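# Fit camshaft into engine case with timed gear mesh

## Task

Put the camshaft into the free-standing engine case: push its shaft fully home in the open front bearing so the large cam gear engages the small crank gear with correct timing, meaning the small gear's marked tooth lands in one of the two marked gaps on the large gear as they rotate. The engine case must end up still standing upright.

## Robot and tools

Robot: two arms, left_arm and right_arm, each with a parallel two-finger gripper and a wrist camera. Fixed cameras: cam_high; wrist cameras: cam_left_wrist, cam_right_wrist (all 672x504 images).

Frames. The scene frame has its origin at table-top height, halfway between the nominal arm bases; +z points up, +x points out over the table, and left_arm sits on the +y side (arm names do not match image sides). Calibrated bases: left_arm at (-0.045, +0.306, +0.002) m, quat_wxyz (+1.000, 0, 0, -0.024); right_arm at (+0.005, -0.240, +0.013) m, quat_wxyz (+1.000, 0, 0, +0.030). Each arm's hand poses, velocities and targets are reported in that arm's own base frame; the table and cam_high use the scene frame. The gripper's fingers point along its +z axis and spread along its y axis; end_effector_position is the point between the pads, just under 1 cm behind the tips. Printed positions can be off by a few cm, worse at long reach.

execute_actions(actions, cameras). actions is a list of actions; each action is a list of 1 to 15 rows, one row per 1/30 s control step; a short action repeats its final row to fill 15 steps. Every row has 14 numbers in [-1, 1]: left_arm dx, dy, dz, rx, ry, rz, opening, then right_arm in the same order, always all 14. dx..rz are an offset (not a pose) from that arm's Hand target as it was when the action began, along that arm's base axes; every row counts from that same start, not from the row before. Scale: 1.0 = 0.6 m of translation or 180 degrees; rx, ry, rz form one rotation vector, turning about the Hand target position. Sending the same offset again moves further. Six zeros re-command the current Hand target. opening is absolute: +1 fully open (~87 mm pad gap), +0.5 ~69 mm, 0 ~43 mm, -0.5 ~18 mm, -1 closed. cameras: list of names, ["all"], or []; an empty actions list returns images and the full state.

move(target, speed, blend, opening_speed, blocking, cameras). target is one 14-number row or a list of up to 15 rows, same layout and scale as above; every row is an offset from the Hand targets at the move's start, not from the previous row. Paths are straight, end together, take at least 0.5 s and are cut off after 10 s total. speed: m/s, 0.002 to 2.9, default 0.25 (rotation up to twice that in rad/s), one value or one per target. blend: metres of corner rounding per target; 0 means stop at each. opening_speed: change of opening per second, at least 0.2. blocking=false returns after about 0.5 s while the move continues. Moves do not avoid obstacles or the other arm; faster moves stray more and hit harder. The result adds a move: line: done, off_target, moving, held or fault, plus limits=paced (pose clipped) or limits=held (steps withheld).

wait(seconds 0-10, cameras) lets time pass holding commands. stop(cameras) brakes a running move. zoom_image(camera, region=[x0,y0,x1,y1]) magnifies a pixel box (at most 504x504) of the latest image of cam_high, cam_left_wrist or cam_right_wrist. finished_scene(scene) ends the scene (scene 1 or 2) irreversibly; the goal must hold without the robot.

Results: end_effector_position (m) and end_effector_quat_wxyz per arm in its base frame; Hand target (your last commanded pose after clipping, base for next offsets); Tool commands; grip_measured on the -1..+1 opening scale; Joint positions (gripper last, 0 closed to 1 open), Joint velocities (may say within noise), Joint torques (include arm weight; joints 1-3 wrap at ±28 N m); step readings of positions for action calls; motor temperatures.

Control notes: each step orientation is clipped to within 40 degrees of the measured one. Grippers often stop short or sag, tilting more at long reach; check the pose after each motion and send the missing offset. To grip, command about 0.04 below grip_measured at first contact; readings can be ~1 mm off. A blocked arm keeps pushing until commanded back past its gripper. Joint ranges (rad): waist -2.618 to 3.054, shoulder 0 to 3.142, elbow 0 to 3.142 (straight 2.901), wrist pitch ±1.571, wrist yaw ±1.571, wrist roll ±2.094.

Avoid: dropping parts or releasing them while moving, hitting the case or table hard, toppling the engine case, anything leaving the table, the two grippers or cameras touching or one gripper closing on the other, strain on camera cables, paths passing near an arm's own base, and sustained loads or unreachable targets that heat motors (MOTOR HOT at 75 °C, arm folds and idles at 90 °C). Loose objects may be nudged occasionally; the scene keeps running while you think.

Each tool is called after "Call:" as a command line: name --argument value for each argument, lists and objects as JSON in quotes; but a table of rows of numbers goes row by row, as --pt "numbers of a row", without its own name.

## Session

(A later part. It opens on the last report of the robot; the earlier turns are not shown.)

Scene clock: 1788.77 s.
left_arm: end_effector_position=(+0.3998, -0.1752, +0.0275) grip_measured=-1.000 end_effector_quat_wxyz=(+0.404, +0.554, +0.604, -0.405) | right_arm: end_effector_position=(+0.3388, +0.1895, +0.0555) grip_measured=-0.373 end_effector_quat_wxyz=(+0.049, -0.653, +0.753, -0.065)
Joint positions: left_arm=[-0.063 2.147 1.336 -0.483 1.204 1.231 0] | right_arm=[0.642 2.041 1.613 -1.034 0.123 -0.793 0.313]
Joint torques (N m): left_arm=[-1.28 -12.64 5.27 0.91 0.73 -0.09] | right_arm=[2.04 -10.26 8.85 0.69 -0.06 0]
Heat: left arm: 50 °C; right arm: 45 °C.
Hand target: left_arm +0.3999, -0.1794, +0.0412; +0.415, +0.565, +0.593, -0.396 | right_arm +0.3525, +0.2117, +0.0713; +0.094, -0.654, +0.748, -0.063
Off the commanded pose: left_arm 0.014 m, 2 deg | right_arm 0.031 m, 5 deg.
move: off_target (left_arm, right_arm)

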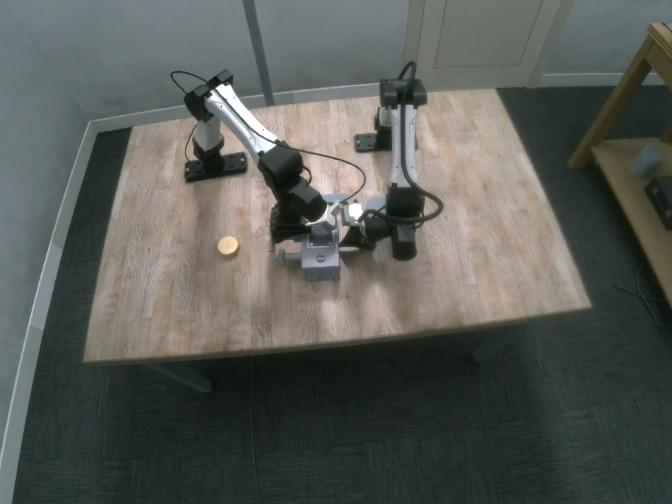

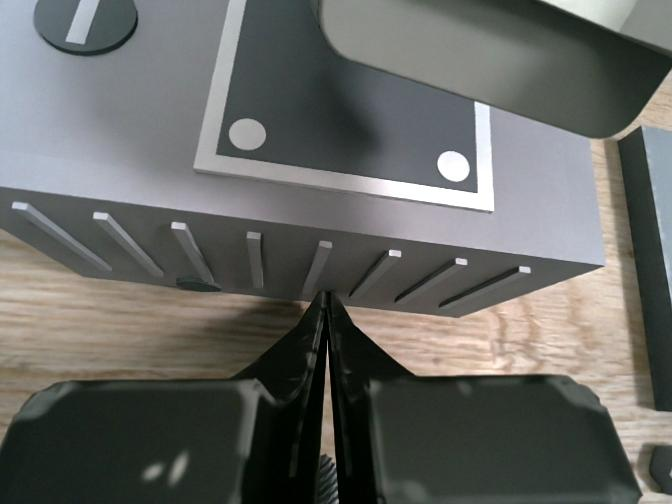

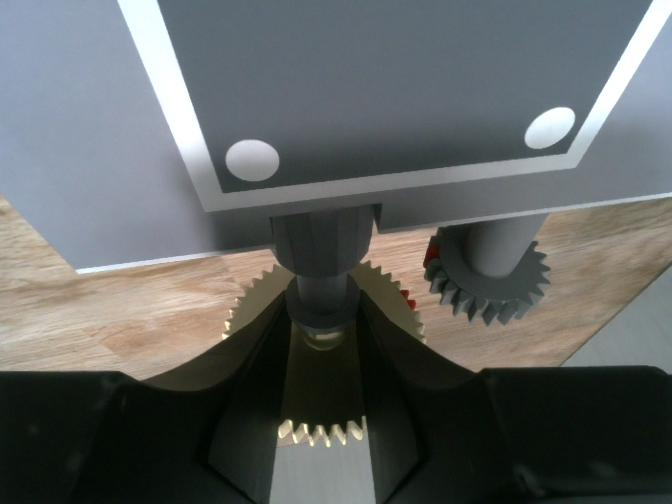

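Call:
execute_actions --actions '[]'

Call:
zoom_image --camera "cam_right_wrist" --region '[180, 150, 460, 430]'

Call:
zoom_image --camera "cam_high" --region '[250, 200, 330, 270]'

Scene clock: 1814.37 s.
left_arm: end_effector_position=(+0.3998, -0.1752, +0.0275) grip_measured=-1.000 end_effector_quat_wxyz=(+0.404, +0.554, +0.604, -0.405) | right_arm: end_effector_position=(+0.3387, +0.1895, +0.0555) grip_measured=-0.373 end_effector_quat_wxyz=(+0.049, -0.652, +0.753, -0.065)
Joint positions: left_arm=[-0.063 2.147 1.336 -0.483 1.204 1.231 0] | right_arm=[0.642 2.041 1.613 -1.034 0.123 -0.793 0.313]
Joint velocities: within noise
Joint torques (N m): left_arm=[-1.28 -12.64 5.27 0.91 0.73 -0.09] | right_arm=[2.06 -10.25 8.79 0.69 -0.05 0.01]
Motor temperatures (°C): left_arm=[23 51 44 30 27 25 24] | right_arm=[25 42 47 31 27 26 30]
Heat: left arm: 51 °C; right arm: 47 °C.
Hand target: left_arm +0.3999, -0.1795, +0.0412; +0.415, +0.565, +0.593, -0.396 | right_arm +0.3525, +0.2117, +0.0713; +0.094, -0.654, +0.748, -0.063
Tool commands: left_gripper/opening=-1.0 right_gripper/opening=-0.75
Off the commanded pose: left_arm 0.014 m, 2 deg | right_arm 0.031 m, 5 deg.

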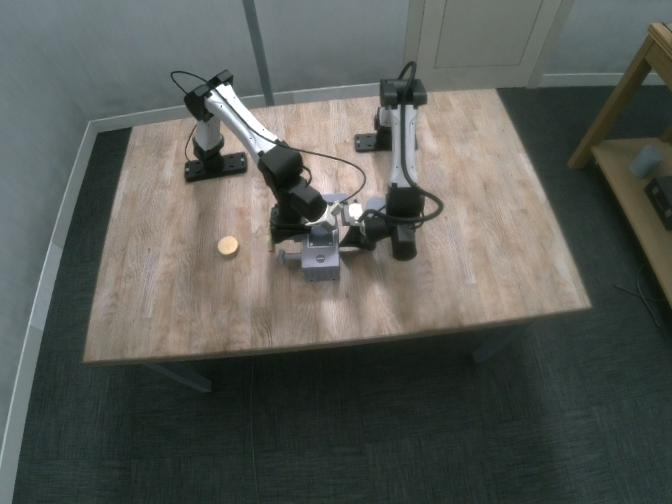

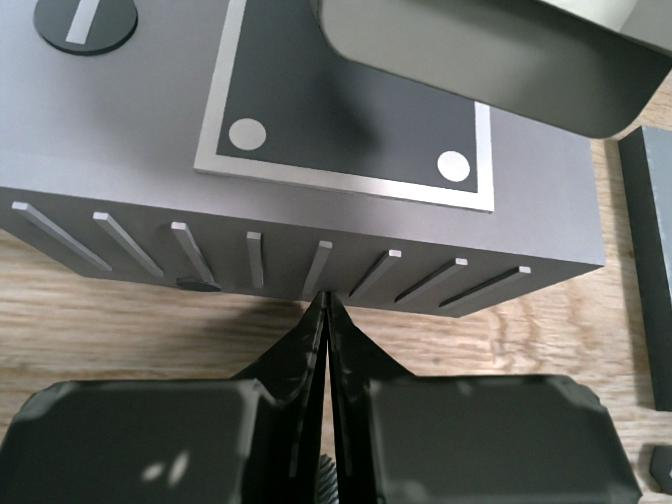

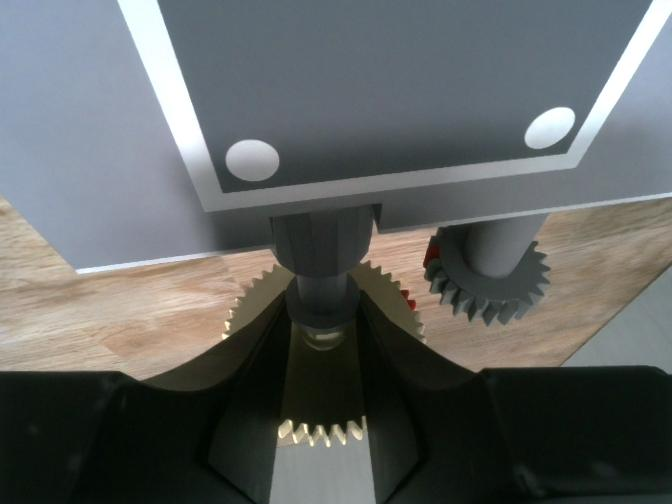

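Scaled by 1.800 from the camera's 672x504 image, which has a finer 960x720 frame.

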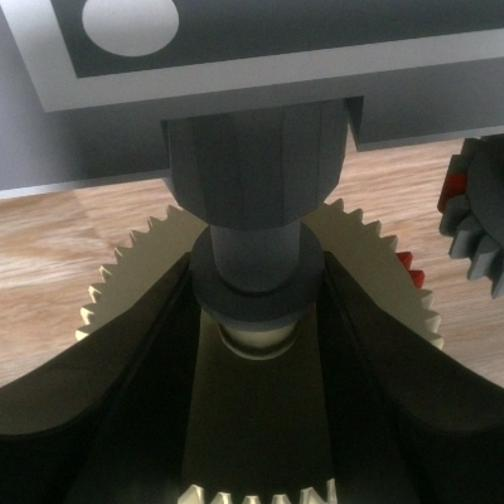

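Scaled by 6.300 from the camera's 672x504 image, which has a finer 960x720 frame.

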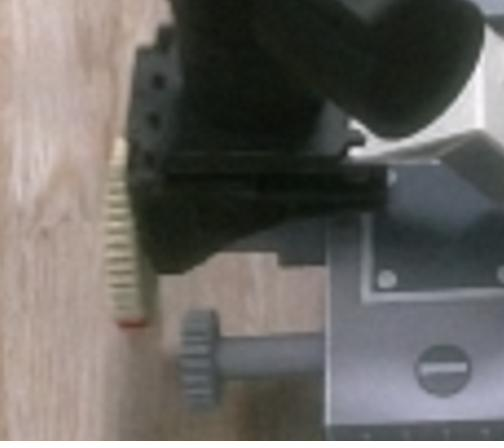

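Call:
move --target '[0,0,0,0,0,0,-1, 0,-0.005,0.008,0,0,0,-0.75]' --speed 0.03 --cameras '["cam_right_wrist","cam_high"]'

Call:
zoom_image --camera "cam_right_wrist" --region '[180, 150, 460, 430]'

Scene clock: 1838.33 s.
left_arm: end_effector_position=(+0.3998, -0.1752, +0.0275) grip_measured=-1.000 end_effector_quat_wxyz=(+0.404, +0.554, +0.604, -0.405) | right_arm: end_effector_position=(+0.3386, +0.1894, +0.0555) grip_measured=-0.373 end_effector_quat_wxyz=(+0.049, -0.653, +0.753, -0.065)
Joint positions: left_arm=[-0.063 2.147 1.336 -0.483 1.204 1.231 0] | right_arm=[0.642 2.041 1.613 -1.035 0.123 -0.793 0.313]
Joint torques (N m): left_arm=[-1.28 -12.64 5.27 0.91 0.73 -0.09] | right_arm=[1.5 -11.21 9.07 0.57 -0.06 -0.05]
Heat: left arm: 53 °C; right arm: 47 °C.
Hand target: left_arm +0.3999, -0.1795, +0.0412; +0.415, +0.565, +0.593, -0.396 | right_arm +0.3525, +0.2087, +0.0761; +0.094, -0.654, +0.748, -0.063
Off the commanded pose: left_arm 0.014 m, 2 deg | right_arm 0.032 m, 5 deg.
move: off_target (left_arm, right_arm)
Images, in order (width x height): cam_high 672x504, cam_right_wrist 672x504.

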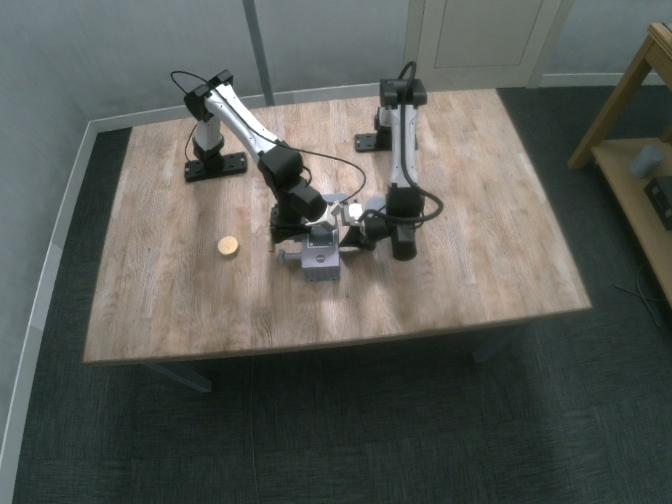

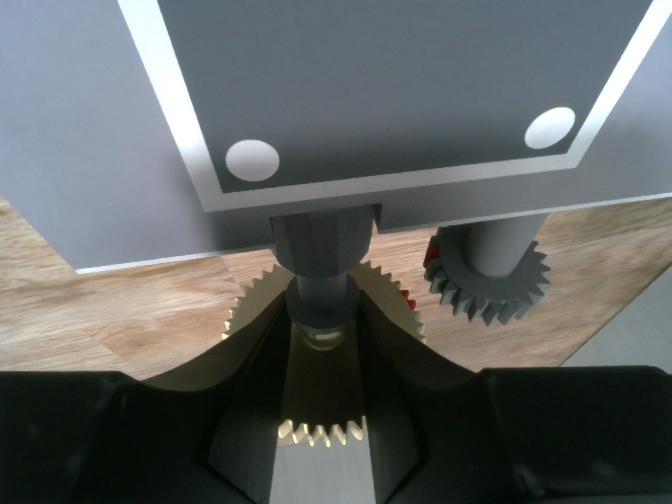

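Scaled by 1.800 from the camera's 672x504 image, which has a finer 960x720 frame.

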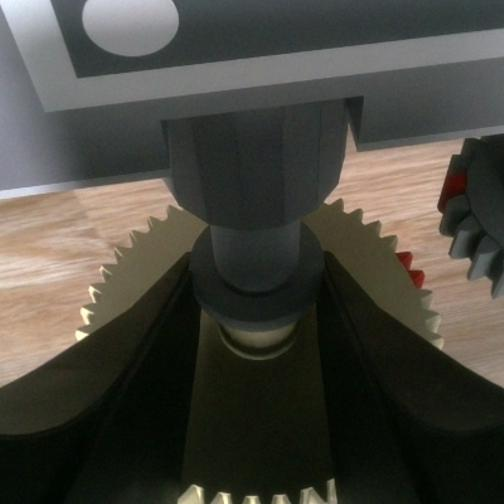

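Call:
move --target '[0,0,0,0,0,0,-1, 0,0,0.008,0,0,0,-0.75]' --speed 0.03

Scene clock: 1845.83 s.
left_arm: end_effector_position=(+0.4002, -0.1747, +0.0267) grip_measured=-1.000 end_effector_quat_wxyz=(+0.403, +0.555, +0.606, -0.403) | right_arm: end_effector_position=(+0.3390, +0.1905, +0.0594) grip_measured=-0.373 end_effector_quat_wxyz=(+0.050, -0.653, +0.753, -0.063)
Joint positions: left_arm=[-0.063 2.147 1.336 -0.482 1.198 1.231 0] | right_arm=[0.642 2.041 1.629 -1.05 0.119 -0.793 0.313]
Joint torques (N m): left_arm=[-1.29 -12.64 5.26 0.91 0.79 -0.09] | right_arm=[1.51 -11.4 9.03 0.56 -0.02 -0.05]
Heat: left arm: 53 °C; right arm: 47 °C.
Hand target: left_arm +0.3999, -0.1794, +0.0412; +0.415, +0.565, +0.593, -0.396 | right_arm +0.3525, +0.2087, +0.0808; +0.094, -0.654, +0.748, -0.063
Off the commanded pose: left_arm 0.015 m, 2 deg | right_arm 0.031 m, 5 deg.
move: off_target (left_arm, right_arm)

Call:
wait --seconds 0.1 --cameras '["cam_right_wrist","cam_high"]'

Call:
zoom_image --camera "cam_right_wrist" --region '[180, 150, 460, 430]'

Call:
zoom_image --camera "cam_high" --region '[250, 200, 330, 270]'

Scene clock: 1853.47 s.
left_arm: end_effector_position=(+0.4002, -0.1747, +0.0267) grip_measured=-1.000 end_effector_quat_wxyz=(+0.403, +0.555, +0.606, -0.403) | right_arm: end_effector_position=(+0.3390, +0.1905, +0.0594) grip_measured=-0.373 end_effector_quat_wxyz=(+0.050, -0.653, +0.753, -0.063)
Joint positions: left_arm=[-0.063 2.147 1.336 -0.482 1.198 1.231 0] | right_arm=[0.642 2.041 1.629 -1.05 0.119 -0.793 0.313]
Joint torques (N m): left_arm=[-1.28 -12.64 5.26 0.91 0.79 -0.09] | right_arm=[1.46 -11.38 9.05 0.55 -0.02 -0.05]
Heat: left arm: 54 °C; right arm: 47 °C.
Hand target: left_arm +0.3999, -0.1794, +0.0412; +0.415, +0.565, +0.593, -0.396 | right_arm +0.3525, +0.2087, +0.0808; +0.094, -0.654, +0.748, -0.063
Tool commands: left_gripper/opening=-1.0 right_gripper/opening=-0.75
Off the commanded pose: left_arm 0.015 m, 2 deg | right_arm 0.031 m, 5 deg.
wait: 0.10 s; at rest from the start
Images, in order (width x height): cam_high 672x504, cam_right_wrist 672x504.

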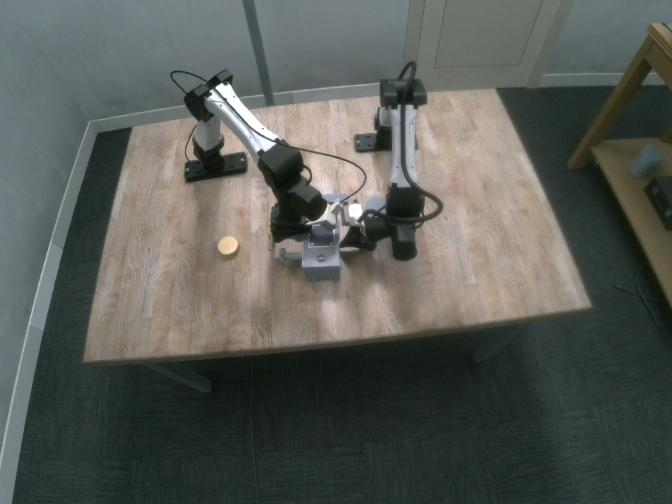

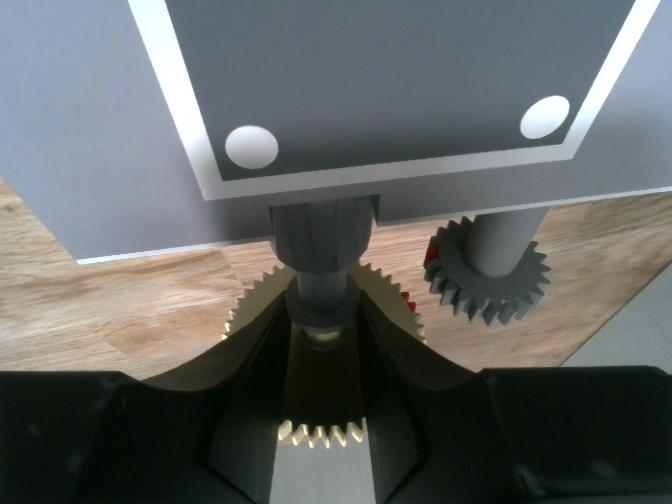

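Scaled by 1.800 from the camera's 672x504 image, which has a finer 960x720 frame.

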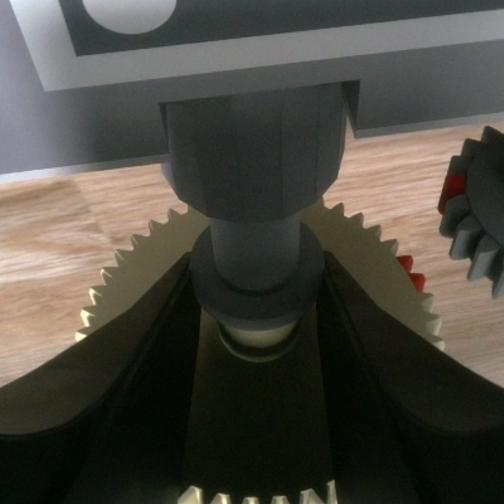

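Scaled by 6.300 from the camera's 672x504 image, which has a finer 960x720 frame.

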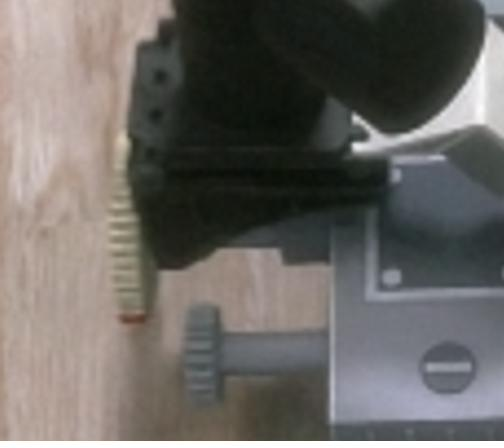

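Call:
move --pt "0 0 0 0 0 0 -1 0 0 -0.01 0 0 0 -0.75" --speed 0.03

Call:
move --pt "0 0 0 0 0 0 -1 0 0 -0.0067 0 0 0 -0.75" --speed 0.03 --cameras '["cam_right_wrist","cam_high"]'

Call:
zoom_image --camera "cam_right_wrist" --region '[180, 150, 460, 430]'

Scene clock: 1877.10 s.
left_arm: end_effector_position=(+0.4002, -0.1747, +0.0267) grip_measured=-1.000 end_effector_quat_wxyz=(+0.403, +0.555, +0.606, -0.403) | right_arm: end_effector_position=(+0.3390, +0.1905, +0.0594) grip_measured=-0.373 end_effector_quat_wxyz=(+0.050, -0.653, +0.753, -0.063)
Joint positions: left_arm=[-0.063 2.147 1.336 -0.482 1.198 1.231 0] | right_arm=[0.642 2.041 1.629 -1.05 0.119 -0.793 0.313]
Joint torques (N m): left_arm=[-1.28 -12.64 5.26 0.91 0.79 -0.09] | right_arm=[1.47 -11.03 7.73 0.74 -0.02 -0.05]
Motor temperatures (°C): left_arm=[23 55 41 30 27 25 24] | right_arm=[25 44 48 31 27 26 30]
Heat: left arm: 55 °C; right arm: 48 °C.
Hand target: left_arm +0.3999, -0.1794, +0.0412; +0.415, +0.565, +0.593, -0.396 | right_arm +0.3525, +0.2087, +0.0748; +0.094, -0.654, +0.748, -0.063
Off the commanded pose: left_arm 0.015 m, 2 deg | right_arm 0.027 m, 5 deg.
move: off_target (left_arm, right_arm)

Scene clock: 1877.80 s.
left_arm: end_effector_position=(+0.4002, -0.1747, +0.0267) grip_measured=-1.000 end_effector_quat_wxyz=(+0.403, +0.555, +0.606, -0.403) | right_arm: end_effector_position=(+0.3390, +0.1905, +0.0594) grip_measured=-0.373 end_effector_quat_wxyz=(+0.050, -0.653, +0.753, -0.063)
Joint positions: left_arm=[-0.063 2.147 1.336 -0.482 1.198 1.231 0] | right_arm=[0.642 2.041 1.629 -1.05 0.119 -0.793 0.313]
Joint torques (N m): left_arm=[-1.29 -12.64 5.27 0.91 0.79 -0.09] | right_arm=[1.52 -10.76 6.86 0.87 -0.02 -0.04]
Motor temperatures (°C): left_arm=[23 55 41 30 27 25 24] | right_arm=[25 44 48 31 27 26 30]
Heat: left arm: 55 °C; right arm: 48 °C.
Hand target: left_arm +0.3999, -0.1794, +0.0412; +0.415, +0.565, +0.593, -0.396 | right_arm +0.3525, +0.2087, +0.0708; +0.094, -0.654, +0.748, -0.063
Off the commanded pose: left_arm 0.015 m, 2 deg | right_arm 0.025 m, 5 deg.
move: off_target (left_arm, right_arm)
Images, in order (width x height): cam_high 672x504, cam_right_wrist 672x504.

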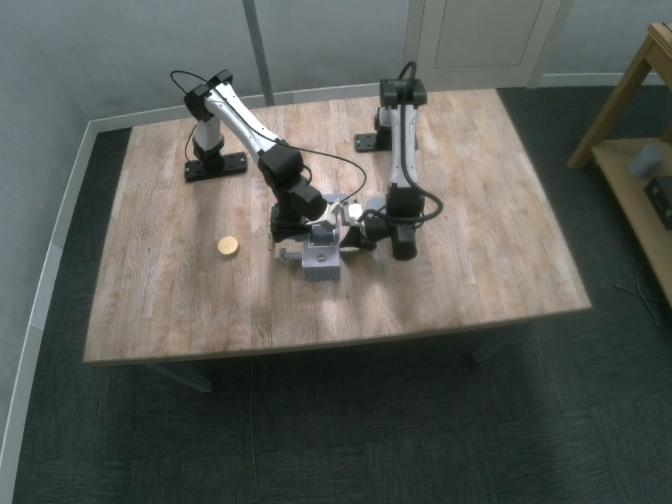

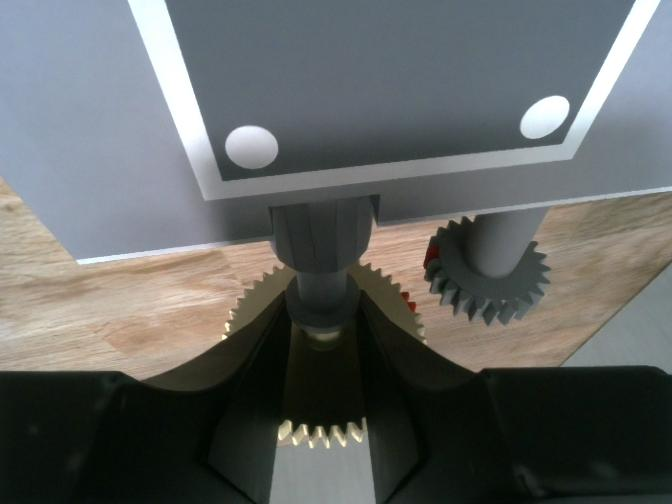

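Scaled by 1.800 from the camera's 672x504 image, which has a finer 960x720 frame.

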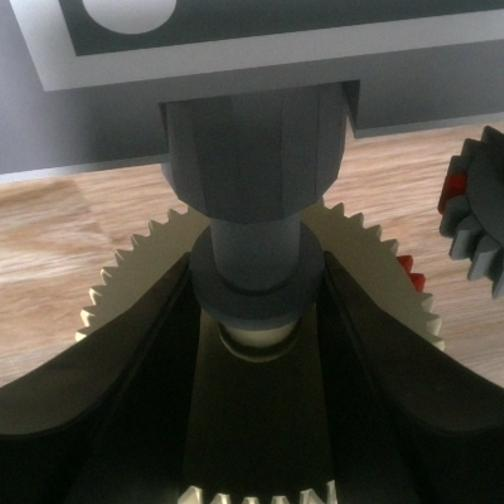

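Call:
move --pt "0 0 0 0 0 0 -1 0 0 -0.005 0 0 0 -0.75" --speed 0.03

Call:
move --pt "0 0 0 0 0 0 -1 0 0 -0.005 0 0 0 -0.75" --speed 0.03

Call:
move --pt "0 0 0 0 0 0 -1 0 0 -0.005 0 0 0 -0.75" --speed 0.03

Scene clock: 1883.90 s.
left_arm: end_effector_position=(+0.4002, -0.1747, +0.0267) grip_measured=-1.000 end_effector_quat_wxyz=(+0.403, +0.555, +0.606, -0.403) | right_arm: end_effector_position=(+0.3392, +0.1906, +0.0594) grip_measured=-0.373 end_effector_quat_wxyz=(+0.050, -0.653, +0.753, -0.063)
Joint positions: left_arm=[-0.063 2.147 1.336 -0.482 1.198 1.231 0] | right_arm=[0.642 2.041 1.629 -1.049 0.119 -0.793 0.313]
Joint torques (N m): left_arm=[-1.29 -12.64 5.27 0.91 0.79 -0.09] | right_arm=[1.51 -10.55 6.23 0.96 -0.02 -0.04]
Motor temperatures (°C): left_arm=[23 55 41 29 27 25 24] | right_arm=[25 44 47 31 27 26 30]
Heat: left arm: 55 °C; right arm: 47 °C.
Hand target: left_arm +0.3999, -0.1794, +0.0412; +0.415, +0.565, +0.593, -0.396 | right_arm +0.3526, +0.2087, +0.0678; +0.094, -0.654, +0.748, -0.063
Off the commanded pose: left_arm 0.015 m, 2 deg | right_arm 0.024 m, 5 deg.
move: off_target (left_arm, right_arm)

Scene clock: 1884.60 s.
left_arm: end_effector_position=(+0.4003, -0.1747, +0.0268) grip_measured=-1.000 end_effector_quat_wxyz=(+0.403, +0.555, +0.606, -0.403) | right_arm: end_effector_position=(+0.3391, +0.1906, +0.0580) grip_measured=-0.373 end_effector_quat_wxyz=(+0.048, -0.653, +0.753, -0.063)
Joint positions: left_arm=[-0.063 2.147 1.336 -0.482 1.198 1.231 0] | right_arm=[0.642 2.045 1.629 -1.049 0.119 -0.793 0.313]
Joint torques (N m): left_arm=[-1.28 -12.63 5.26 0.9 0.79 -0.09] | right_arm=[1.5 -10.73 5.56 1.04 -0.02 -0.05]
Motor temperatures (°C): left_arm=[23 55 41 29 27 25 24] | right_arm=[25 44 47 31 27 26 30]
Heat: left arm: 55 °C; right arm: 47 °C.
Hand target: left_arm +0.3999, -0.1794, +0.0412; +0.415, +0.565, +0.593, -0.396 | right_arm +0.3525, +0.2087, +0.0647; +0.094, -0.654, +0.748, -0.063
Off the commanded pose: left_arm 0.015 m, 2 deg | right_arm 0.024 m, 5 deg.
move: off_target (left_arm, right_arm)

Scene clock: 1885.30 s.
left_arm: end_effector_position=(+0.4003, -0.1747, +0.0268) grip_measured=-1.000 end_effector_quat_wxyz=(+0.403, +0.555, +0.606, -0.403) | right_arm: end_effector_position=(+0.3391, +0.1906, +0.0580) grip_measured=-0.373 end_effector_quat_wxyz=(+0.048, -0.653, +0.753, -0.063)
Joint positions: left_arm=[-0.063 2.147 1.336 -0.482 1.198 1.231 0] | right_arm=[0.642 2.045 1.629 -1.049 0.119 -0.793 0.313]
Joint torques (N m): left_arm=[-1.28 -12.64 5.27 0.91 0.79 -0.09] | right_arm=[1.5 -10.45 4.97 1.14 -0.02 -0.04]
Motor temperatures (°C): left_arm=[23 55 41 29 27 25 24] | right_arm=[25 43 47 31 27 26 30]
Heat: left arm: 55 °C; right arm: 47 °C.
Hand target: left_arm +0.3999, -0.1794, +0.0412; +0.415, +0.565, +0.593, -0.396 | right_arm +0.3525, +0.2087, +0.0617; +0.094, -0.654, +0.748, -0.063
Off the commanded pose: left_arm 0.015 m, 2 deg | right_arm 0.023 m, 5 deg.
move: off_target (left_arm, right_arm)

Call:
move --pt "0 0 0 0 0 0 -1 0 0 -0.005 0 0 0 -0.75" --speed 0.03

Call:
move --pt "0 0 0 0 0 0 -1 0 0 -0.005 0 0 0 -0.75" --speed 0.03

Call:
move --pt "0 0 0 0 0 0 -1 0 0 -0.005 0 0 0 -0.75" --speed 0.03 --cameras '["cam_right_wrist","cam_high"]'

Call:
zoom_image --camera "cam_right_wrist" --region '[180, 150, 460, 430]'

Call:
zoom_image --camera "cam_high" --region '[250, 200, 330, 270]'

Scene clock: 1893.40 s.
left_arm: end_effector_position=(+0.4003, -0.1747, +0.0268) grip_measured=-1.000 end_effector_quat_wxyz=(+0.403, +0.555, +0.606, -0.403) | right_arm: end_effector_position=(+0.3387, +0.1901, +0.0553) grip_measured=-0.374 end_effector_quat_wxyz=(+0.048, -0.653, +0.753, -0.064)
Joint positions: left_arm=[-0.063 2.147 1.336 -0.481 1.198 1.231 0] | right_arm=[0.642 2.045 1.618 -1.039 0.12 -0.793 0.313]
Joint torques (N m): left_arm=[-1.28 -12.64 5.24 0.91 0.78 -0.09] | right_arm=[1.5 -10.3 5.08 1.14 -0.03 -0.05]
Motor temperatures (°C): left_arm=[23 56 41 29 27 25 24] | right_arm=[25 43 46 32 27 26 30]
Heat: left arm: 56 °C; right arm: 46 °C.
Hand target: left_arm +0.3999, -0.1794, +0.0412; +0.415, +0.565, +0.593, -0.396 | right_arm +0.3526, +0.2086, +0.0587; +0.094, -0.654, +0.748, -0.063
Off the commanded pose: left_arm 0.015 m, 2 deg | right_arm 0.023 m, 5 deg.
move: off_target (left_arm, right_arm)

Scene clock: 1894.13 s.
left_arm: end_effector_position=(+0.4003, -0.1747, +0.0268) grip_measured=-1.000 end_effector_quat_wxyz=(+0.403, +0.555, +0.606, -0.403) | right_arm: end_effector_position=(+0.3390, +0.1906, +0.0545) grip_measured=-0.374 end_effector_quat_wxyz=(+0.050, -0.653, +0.753, -0.064)
Joint positions: left_arm=[-0.063 2.147 1.336 -0.481 1.198 1.231 0] | right_arm=[0.642 2.045 1.615 -1.033 0.12 -0.793 0.313]
Joint torques (N m): left_arm=[-1.28 -12.63 5.26 0.9 0.78 -0.09] | right_arm=[1.47 -10.04 4.64 1.18 -0.03 -0.04]
Motor temperatures (°C): left_arm=[23 56 41 29 27 25 24] | right_arm=[25 43 46 32 27 26 30]
Heat: left arm: 56 °C; right arm: 46 °C.
Hand target: left_arm +0.3999, -0.1794, +0.0412; +0.415, +0.565, +0.593, -0.396 | right_arm +0.3525, +0.2087, +0.0558; +0.094, -0.654, +0.748, -0.063
Off the commanded pose: left_arm 0.015 m, 2 deg | right_arm 0.023 m, 5 deg.
move: off_target (left_arm, right_arm)

Scene clock: 1894.90 s.
left_arm: end_effector_position=(+0.4003, -0.1747, +0.0268) grip_measured=-1.000 end_effector_quat_wxyz=(+0.403, +0.555, +0.606, -0.403) | right_arm: end_effector_position=(+0.3415, +0.1967, +0.0531) grip_measured=-0.374 end_effector_quat_wxyz=(+0.061, -0.655, +0.751, -0.062)
Joint positions: left_arm=[-0.063 2.147 1.336 -0.481 1.198 1.231 0] | right_arm=[0.649 2.045 1.61 -1.005 0.115 -0.793 0.313]
Joint torques (N m): left_arm=[-1.28 -12.64 5.26 0.91 0.79 -0.09] | right_arm=[0.81 -9.73 4.41 1.1 0.03 -0.04]
Motor temperatures (°C): left_arm=[23 56 41 29 27 25 24] | right_arm=[25 42 46 32 27 26 30]
Heat: left arm: 56 °C; right arm: 46 °C.
Hand target: left_arm +0.3999, -0.1794, +0.0412; +0.415, +0.565, +0.593, -0.396 | right_arm +0.3526, +0.2088, +0.0528; +0.094, -0.654, +0.748, -0.063
Off the commanded pose: left_arm 0.015 m, 2 deg | right_arm 0.016 m, 4 deg.
move: off_target (left_arm, right_arm)
Images, in order (width x height): cam_high 672x504, cam_right_wrist 672x504.

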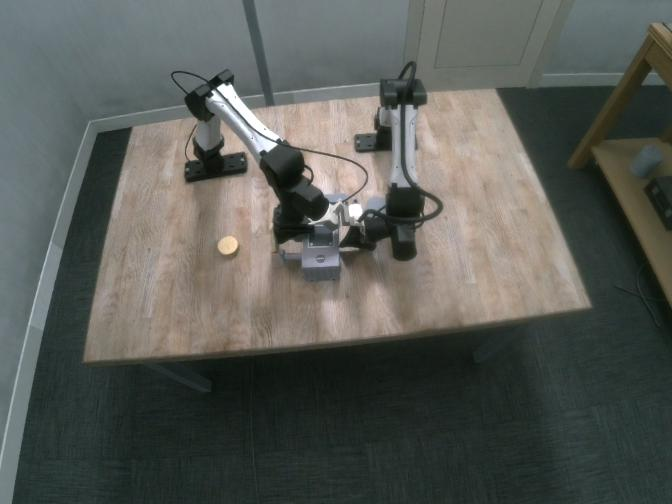

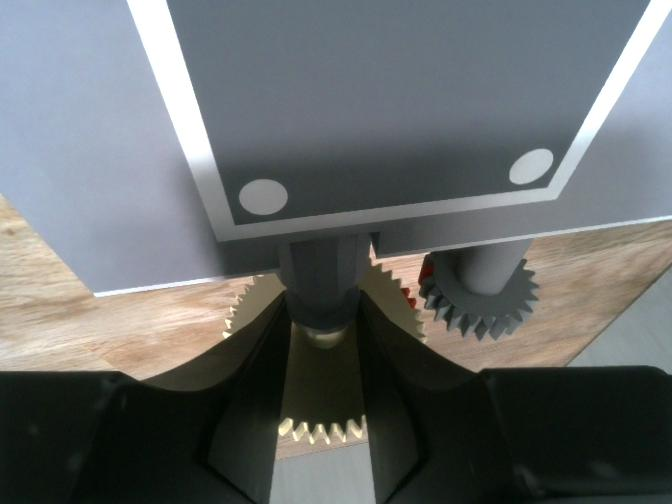

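Scaled by 1.800 from the camera's 672x504 image, which has a finer 960x720 frame.

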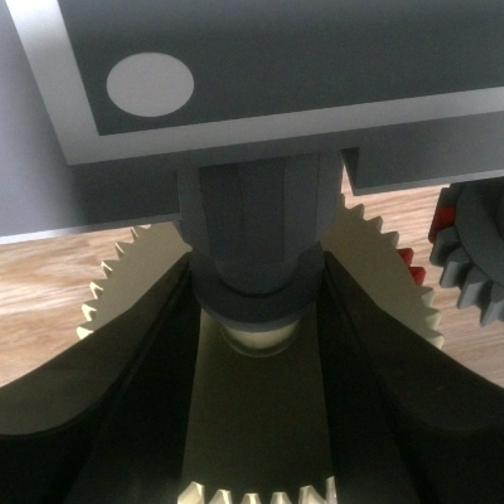

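Scaled by 6.300 from the camera's 672x504 image, which has a finer 960x720 frame.

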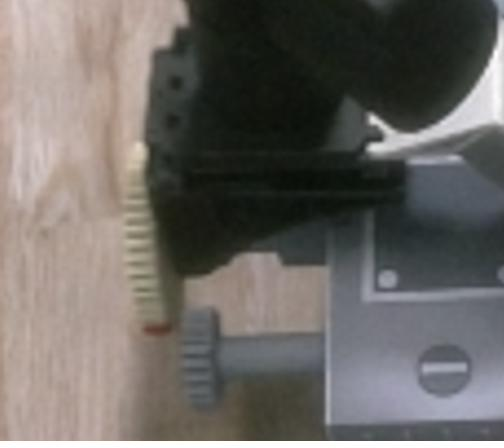

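Call:
zoom_image --camera "cam_right_wrist" --region '[380, 220, 560, 355]'

Call:
zoom_image --camera "cam_right_wrist" --region '[210, 220, 450, 460]'

Scaled by 2.800 from the camera's 672x504 image, which has a finer 960x720 frame.

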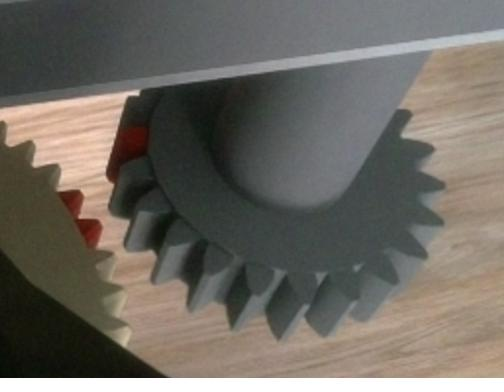

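Scaled by 2.100 from the camera's 672x504 image, which has a finer 960x720 frame.

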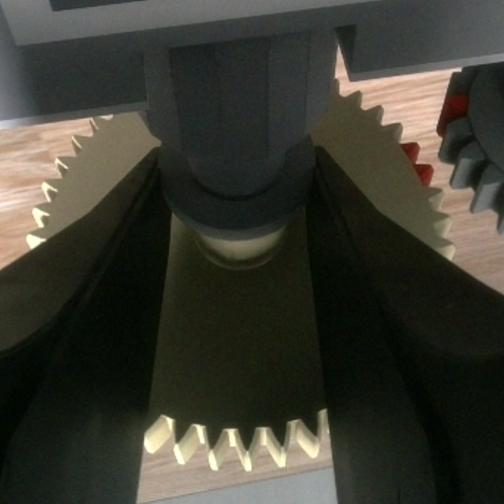

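Call:
move --target '[0,0,0,0,0,0,-1, 0,0.006,0,0,0,0,-0.75]' --speed 0.03 --cameras '["cam_right_wrist","cam_high"]'

Call:
zoom_image --camera "cam_right_wrist" --region '[380, 220, 560, 355]'

Scene clock: 1961.03 s.
left_arm: end_effector_position=(+0.4003, -0.1747, +0.0268) grip_measured=-1.000 end_effector_quat_wxyz=(+0.403, +0.555, +0.606, -0.403) | right_arm: end_effector_position=(+0.3407, +0.1986, +0.0531) grip_measured=-0.374 end_effector_quat_wxyz=(+0.062, -0.656, +0.750, -0.062)
Joint positions: left_arm=[-0.063 2.147 1.336 -0.481 1.198 1.231 0] | right_arm=[0.654 2.045 1.61 -1.004 0.115 -0.791 0.313]
Joint torques (N m): left_arm=[-1.29 -12.63 5.26 0.9 0.79 -0.09] | right_arm=[1.02 -9.01 5.29 1.06 0.04 0.01]
Motor temperatures (°C): left_arm=[23 58 40 29 27 25 24] | right_arm=[25 40 41 32 27 26 30]
Heat: left arm: 58 °C; right arm: 41 °C.
Hand target: left_arm +0.3999, -0.1794, +0.0412; +0.415, +0.565, +0.593, -0.396 | right_arm +0.3525, +0.2123, +0.0528; +0.094, -0.654, +0.748, -0.063
Off the commanded pose: left_arm 0.015 m, 2 deg | right_arm 0.018 m, 4 deg.
move: off_target (left_arm, right_arm)
Images, in order (width x height): cam_high 672x504, cam_right_wrist 672x504.

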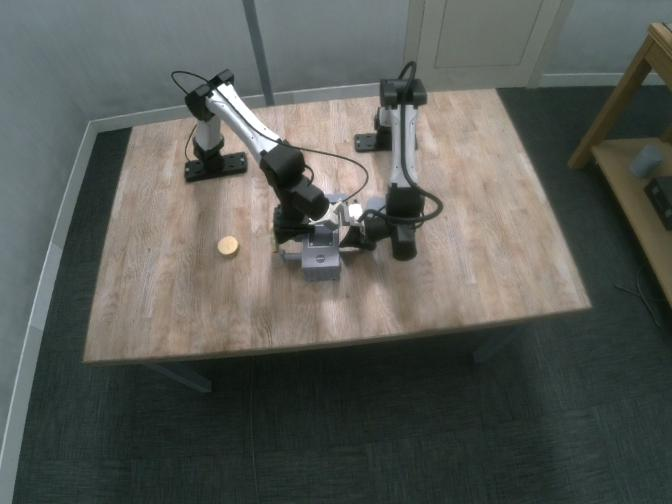

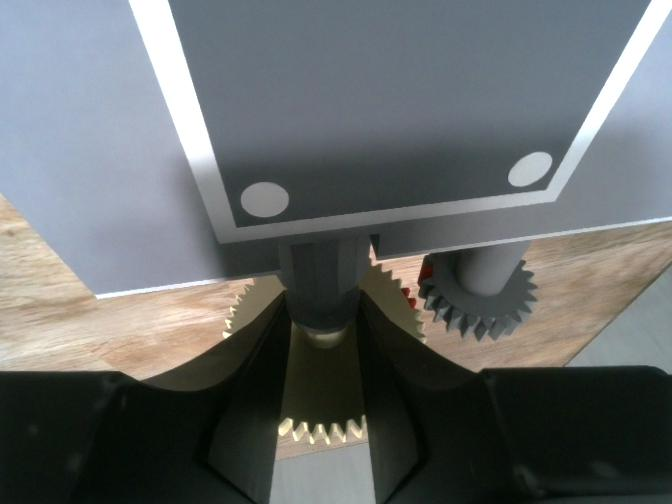

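Scaled by 2.800 from the camera's 672x504 image, which has a finer 960x720 frame.

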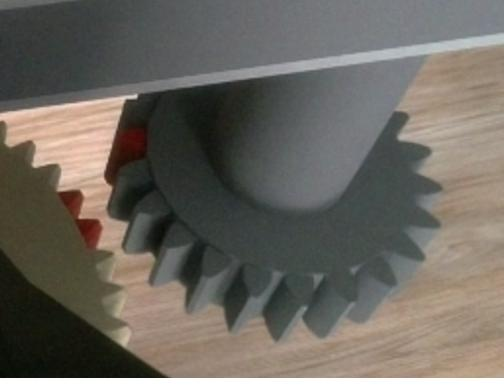

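Call:
move --target '[0,0,0,0,0,0,-1, 0,0.008,0,0,0,0,-0.75]' --speed 0.03 --cameras '["cam_right_wrist","cam_high","cam_left_wrist"]'

Call:
zoom_image --camera "cam_right_wrist" --region '[380, 220, 560, 355]'

Scene clock: 1968.20 s.
left_arm: end_effector_position=(+0.4003, -0.1747, +0.0268) grip_measured=-1.000 end_effector_quat_wxyz=(+0.403, +0.555, +0.606, -0.403) | right_arm: end_effector_position=(+0.3404, +0.2000, +0.0528) grip_measured=-0.374 end_effector_quat_wxyz=(+0.062, -0.655, +0.750, -0.066)
Joint positions: left_arm=[-0.063 2.147 1.336 -0.481 1.198 1.231 0] | right_arm=[0.661 2.046 1.61 -1.002 0.125 -0.784 0.313]
Joint torques (N m): left_arm=[-1.28 -12.64 5.26 0.9 0.79 -0.09] | right_arm=[1.24 -8.25 6.52 0.97 -0.05 0.01]
Motor temperatures (°C): left_arm=[23 58 40 29 27 25 24] | right_arm=[25 40 41 32 27 26 30]
Heat: left arm: 58 °C; right arm: 41 °C.
Hand target: left_arm +0.3999, -0.1794, +0.0412; +0.415, +0.565, +0.593, -0.396 | right_arm +0.3525, +0.2172, +0.0529; +0.094, -0.654, +0.748, -0.063
Off the commanded pose: left_arm 0.015 m, 2 deg | right_arm 0.021 m, 4 deg.
move: off_target (left_arm, right_arm)

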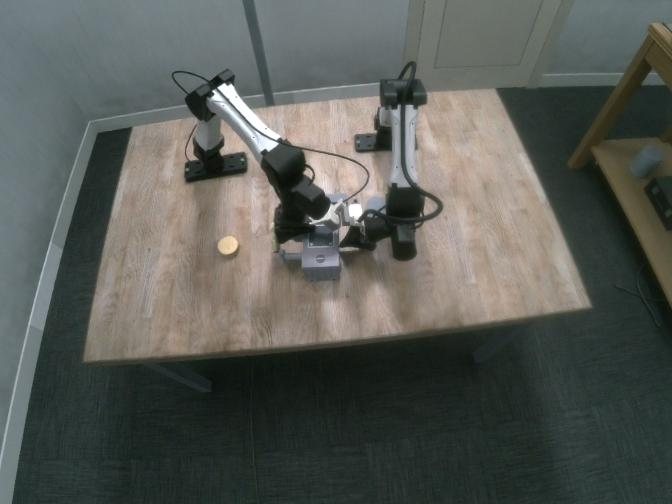

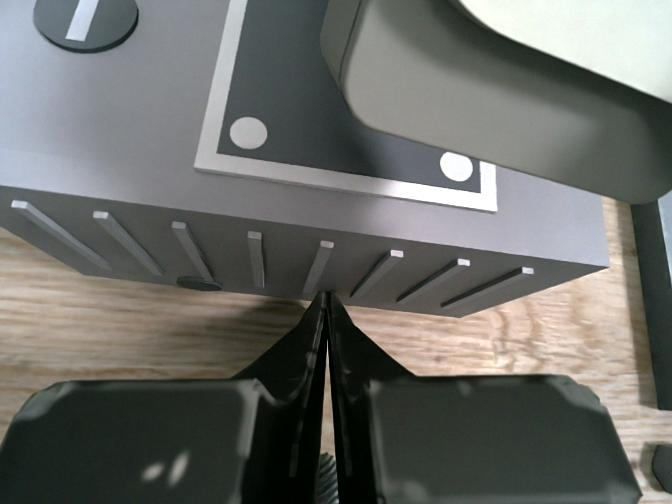

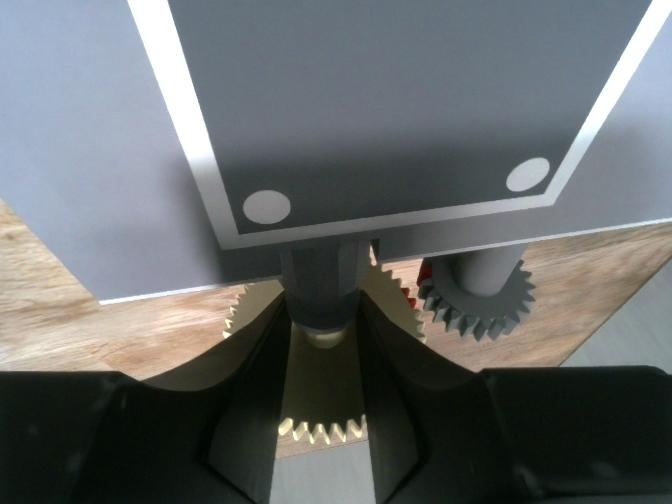

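Scaled by 2.800 from the camera's 672x504 image, which has a finer 960x720 frame.

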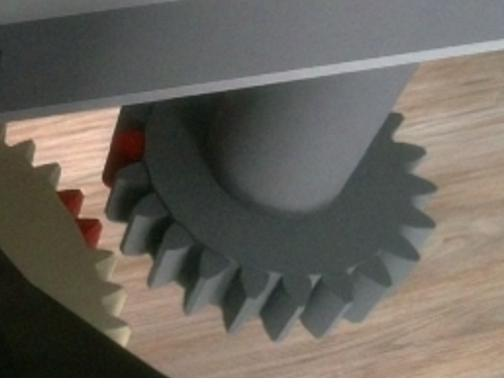

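Call:
zoom_image --camera "cam_high" --region '[255, 220, 305, 270]'

Scaled by 10.080 from the camera's 672x504 image, which has a finer 960x720 frame.

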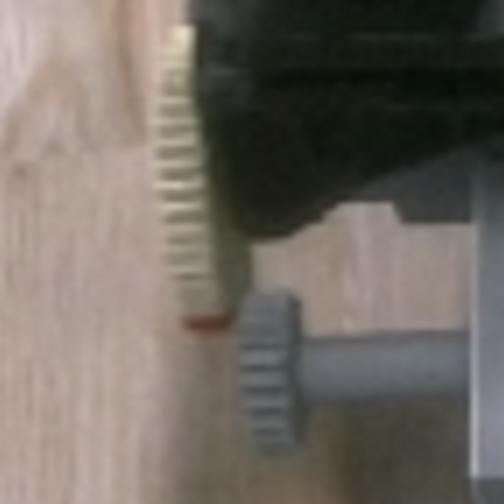

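Call:
zoom_image --camera "cam_right_wrist" --region '[380, 240, 460, 320]'

Scaled by 6.300 from the camera's 672x504 image, which has a finer 960x720 frame.

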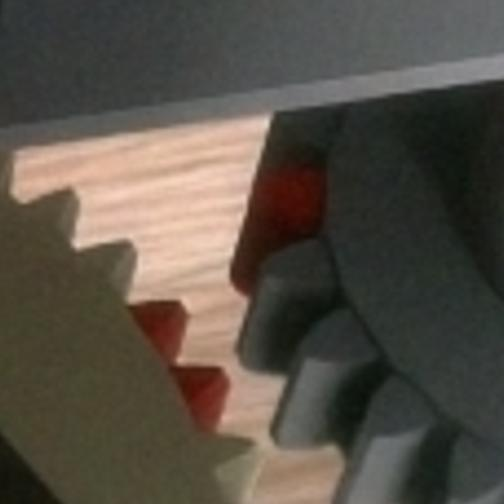

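Call:
zoom_image --camera "cam_right_wrist" --region '[410, 240, 540, 350]'

Scaled by 3.877 from the camera's 672x504 image, which has a finer 960x720 frame.

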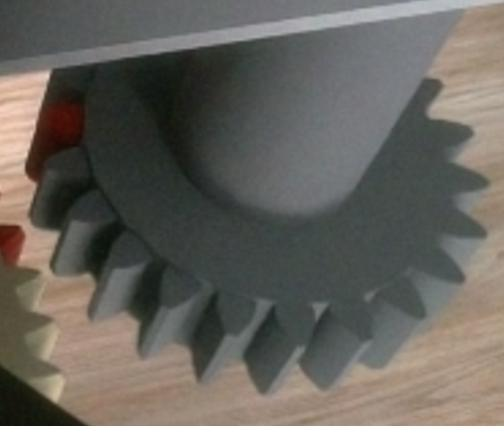

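Call:
move --target '[0,0,0,0,0,0,-1, 0,0,0,-0.0045,-0.033,0,-0.75]' --speed 0.04 --cameras '["cam_right_wrist"]'

Call:
zoom_image --camera "cam_right_wrist" --region '[380, 220, 560, 355]'

Scene clock: 2111.47 s.
left_arm: end_effector_position=(+0.4003, -0.1747, +0.0268) grip_measured=-1.000 end_effector_quat_wxyz=(+0.403, +0.555, +0.606, -0.403) | right_arm: end_effector_position=(+0.3423, +0.2034, +0.0526) grip_measured=-0.374 end_effector_quat_wxyz=(+0.089, -0.652, +0.745, -0.106)
Joint positions: left_arm=[-0.063 2.147 1.336 -0.481 1.198 1.231 0] | right_arm=[0.698 2.012 1.539 -0.912 0.208 -0.759 0.313]
Joint torques (N m): left_arm=[-1.29 -12.64 5.26 0.91 0.79 -0.09] | right_arm=[0.85 -10.18 3.66 1.33 0 -0.06]
Motor temperatures (°C): left_arm=[23 62 38 29 27 25 24] | right_arm=[25 40 43 33 27 26 30]
Heat: left arm: 62 °C; right arm: 43 °C.
Hand target: left_arm +0.3999, -0.1794, +0.0412; +0.415, +0.565, +0.593, -0.396 | right_arm +0.3526, +0.2171, +0.0528; +0.128, -0.651, +0.741, -0.102
Off the commanded pose: left_arm 0.015 m, 2 deg | right_arm 0.017 m, 5 deg.
move: off_target (left_arm, right_arm)
Images, in order (width x height): cam_right_wrist 672x504.

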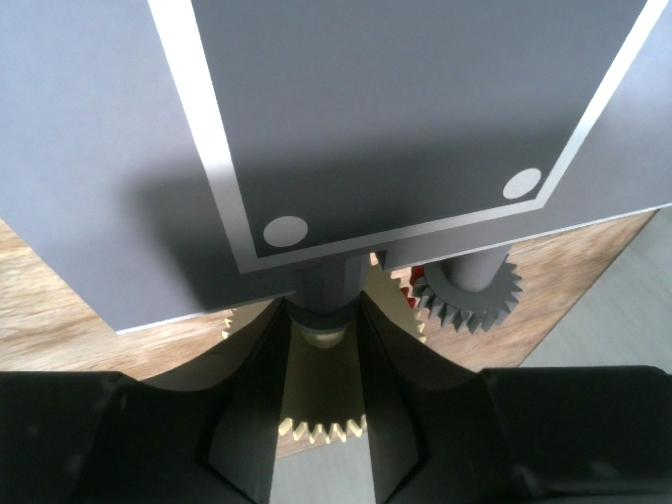

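Scaled by 2.800 from the camera's 672x504 image, which has a finer 960x720 frame.

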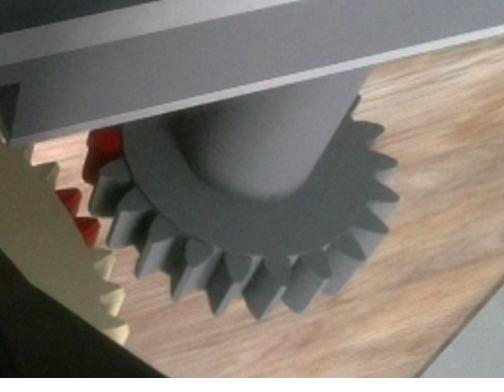

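Call:
zoom_image --camera "cam_right_wrist" --region '[380, 250, 460, 330]'

Call:
wait --seconds 0.1 --cameras '["cam_high"]'

Call:
zoom_image --camera "cam_high" --region '[255, 220, 305, 270]'

Scaled by 6.300 from the camera's 672x504 image, which has a finer 960x720 frame.

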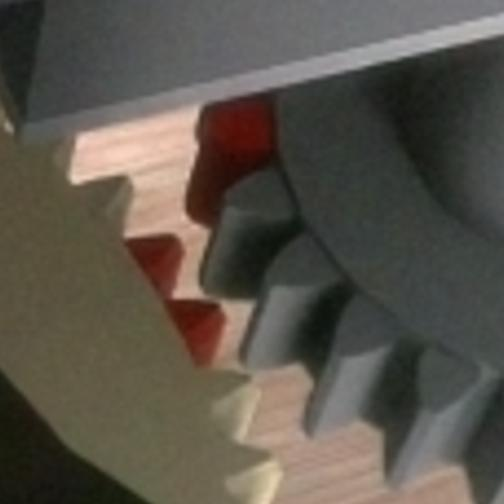

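Scene clock: 2117.23 s.
left_arm: end_effector_position=(+0.4003, -0.1747, +0.0268) grip_measured=-1.000 end_effector_quat_wxyz=(+0.403, +0.555, +0.606, -0.403) | right_arm: end_effector_position=(+0.3423, +0.2034, +0.0526) grip_measured=-0.374 end_effector_quat_wxyz=(+0.089, -0.652, +0.745, -0.106)
Joint positions: left_arm=[-0.063 2.147 1.336 -0.481 1.198 1.231 0] | right_arm=[0.698 2.012 1.539 -0.912 0.208 -0.759 0.313]
Joint torques (N m): left_arm=[-1.28 -12.64 5.26 0.91 0.79 -0.09] | right_arm=[0.81 -10.19 3.7 1.33 0 -0.05]
Motor temperatures (°C): left_arm=[23 62 38 29 27 25 24] | right_arm=[25 40 42 33 27 26 30]
Heat: left arm: 62 °C; right arm: 42 °C.
Hand target: left_arm +0.3999, -0.1794, +0.0412; +0.415, +0.565, +0.593, -0.396 | right_arm +0.3526, +0.2172, +0.0528; +0.128, -0.651, +0.741, -0.102
Tool commands: left_gripper/opening=-1.0 right_gripper/opening=-0.75
Off the commanded pose: left_arm 0.015 m, 2 deg | right_arm 0.017 m, 5 deg.
wait: 0.10 s; at rest from the start
Images, in order (width x height): cam_high 672x504.

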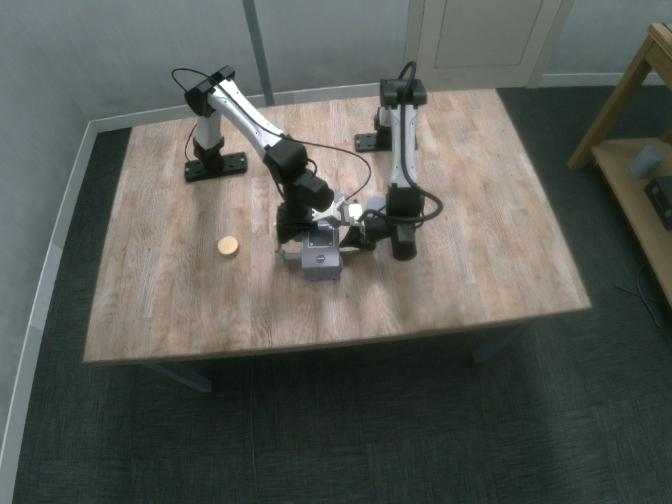

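Scaled by 10.080 from the camera's 672x504 image, which has a finer 960x720 frame.

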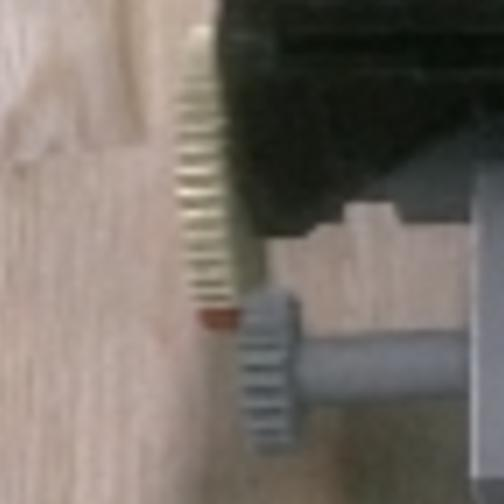

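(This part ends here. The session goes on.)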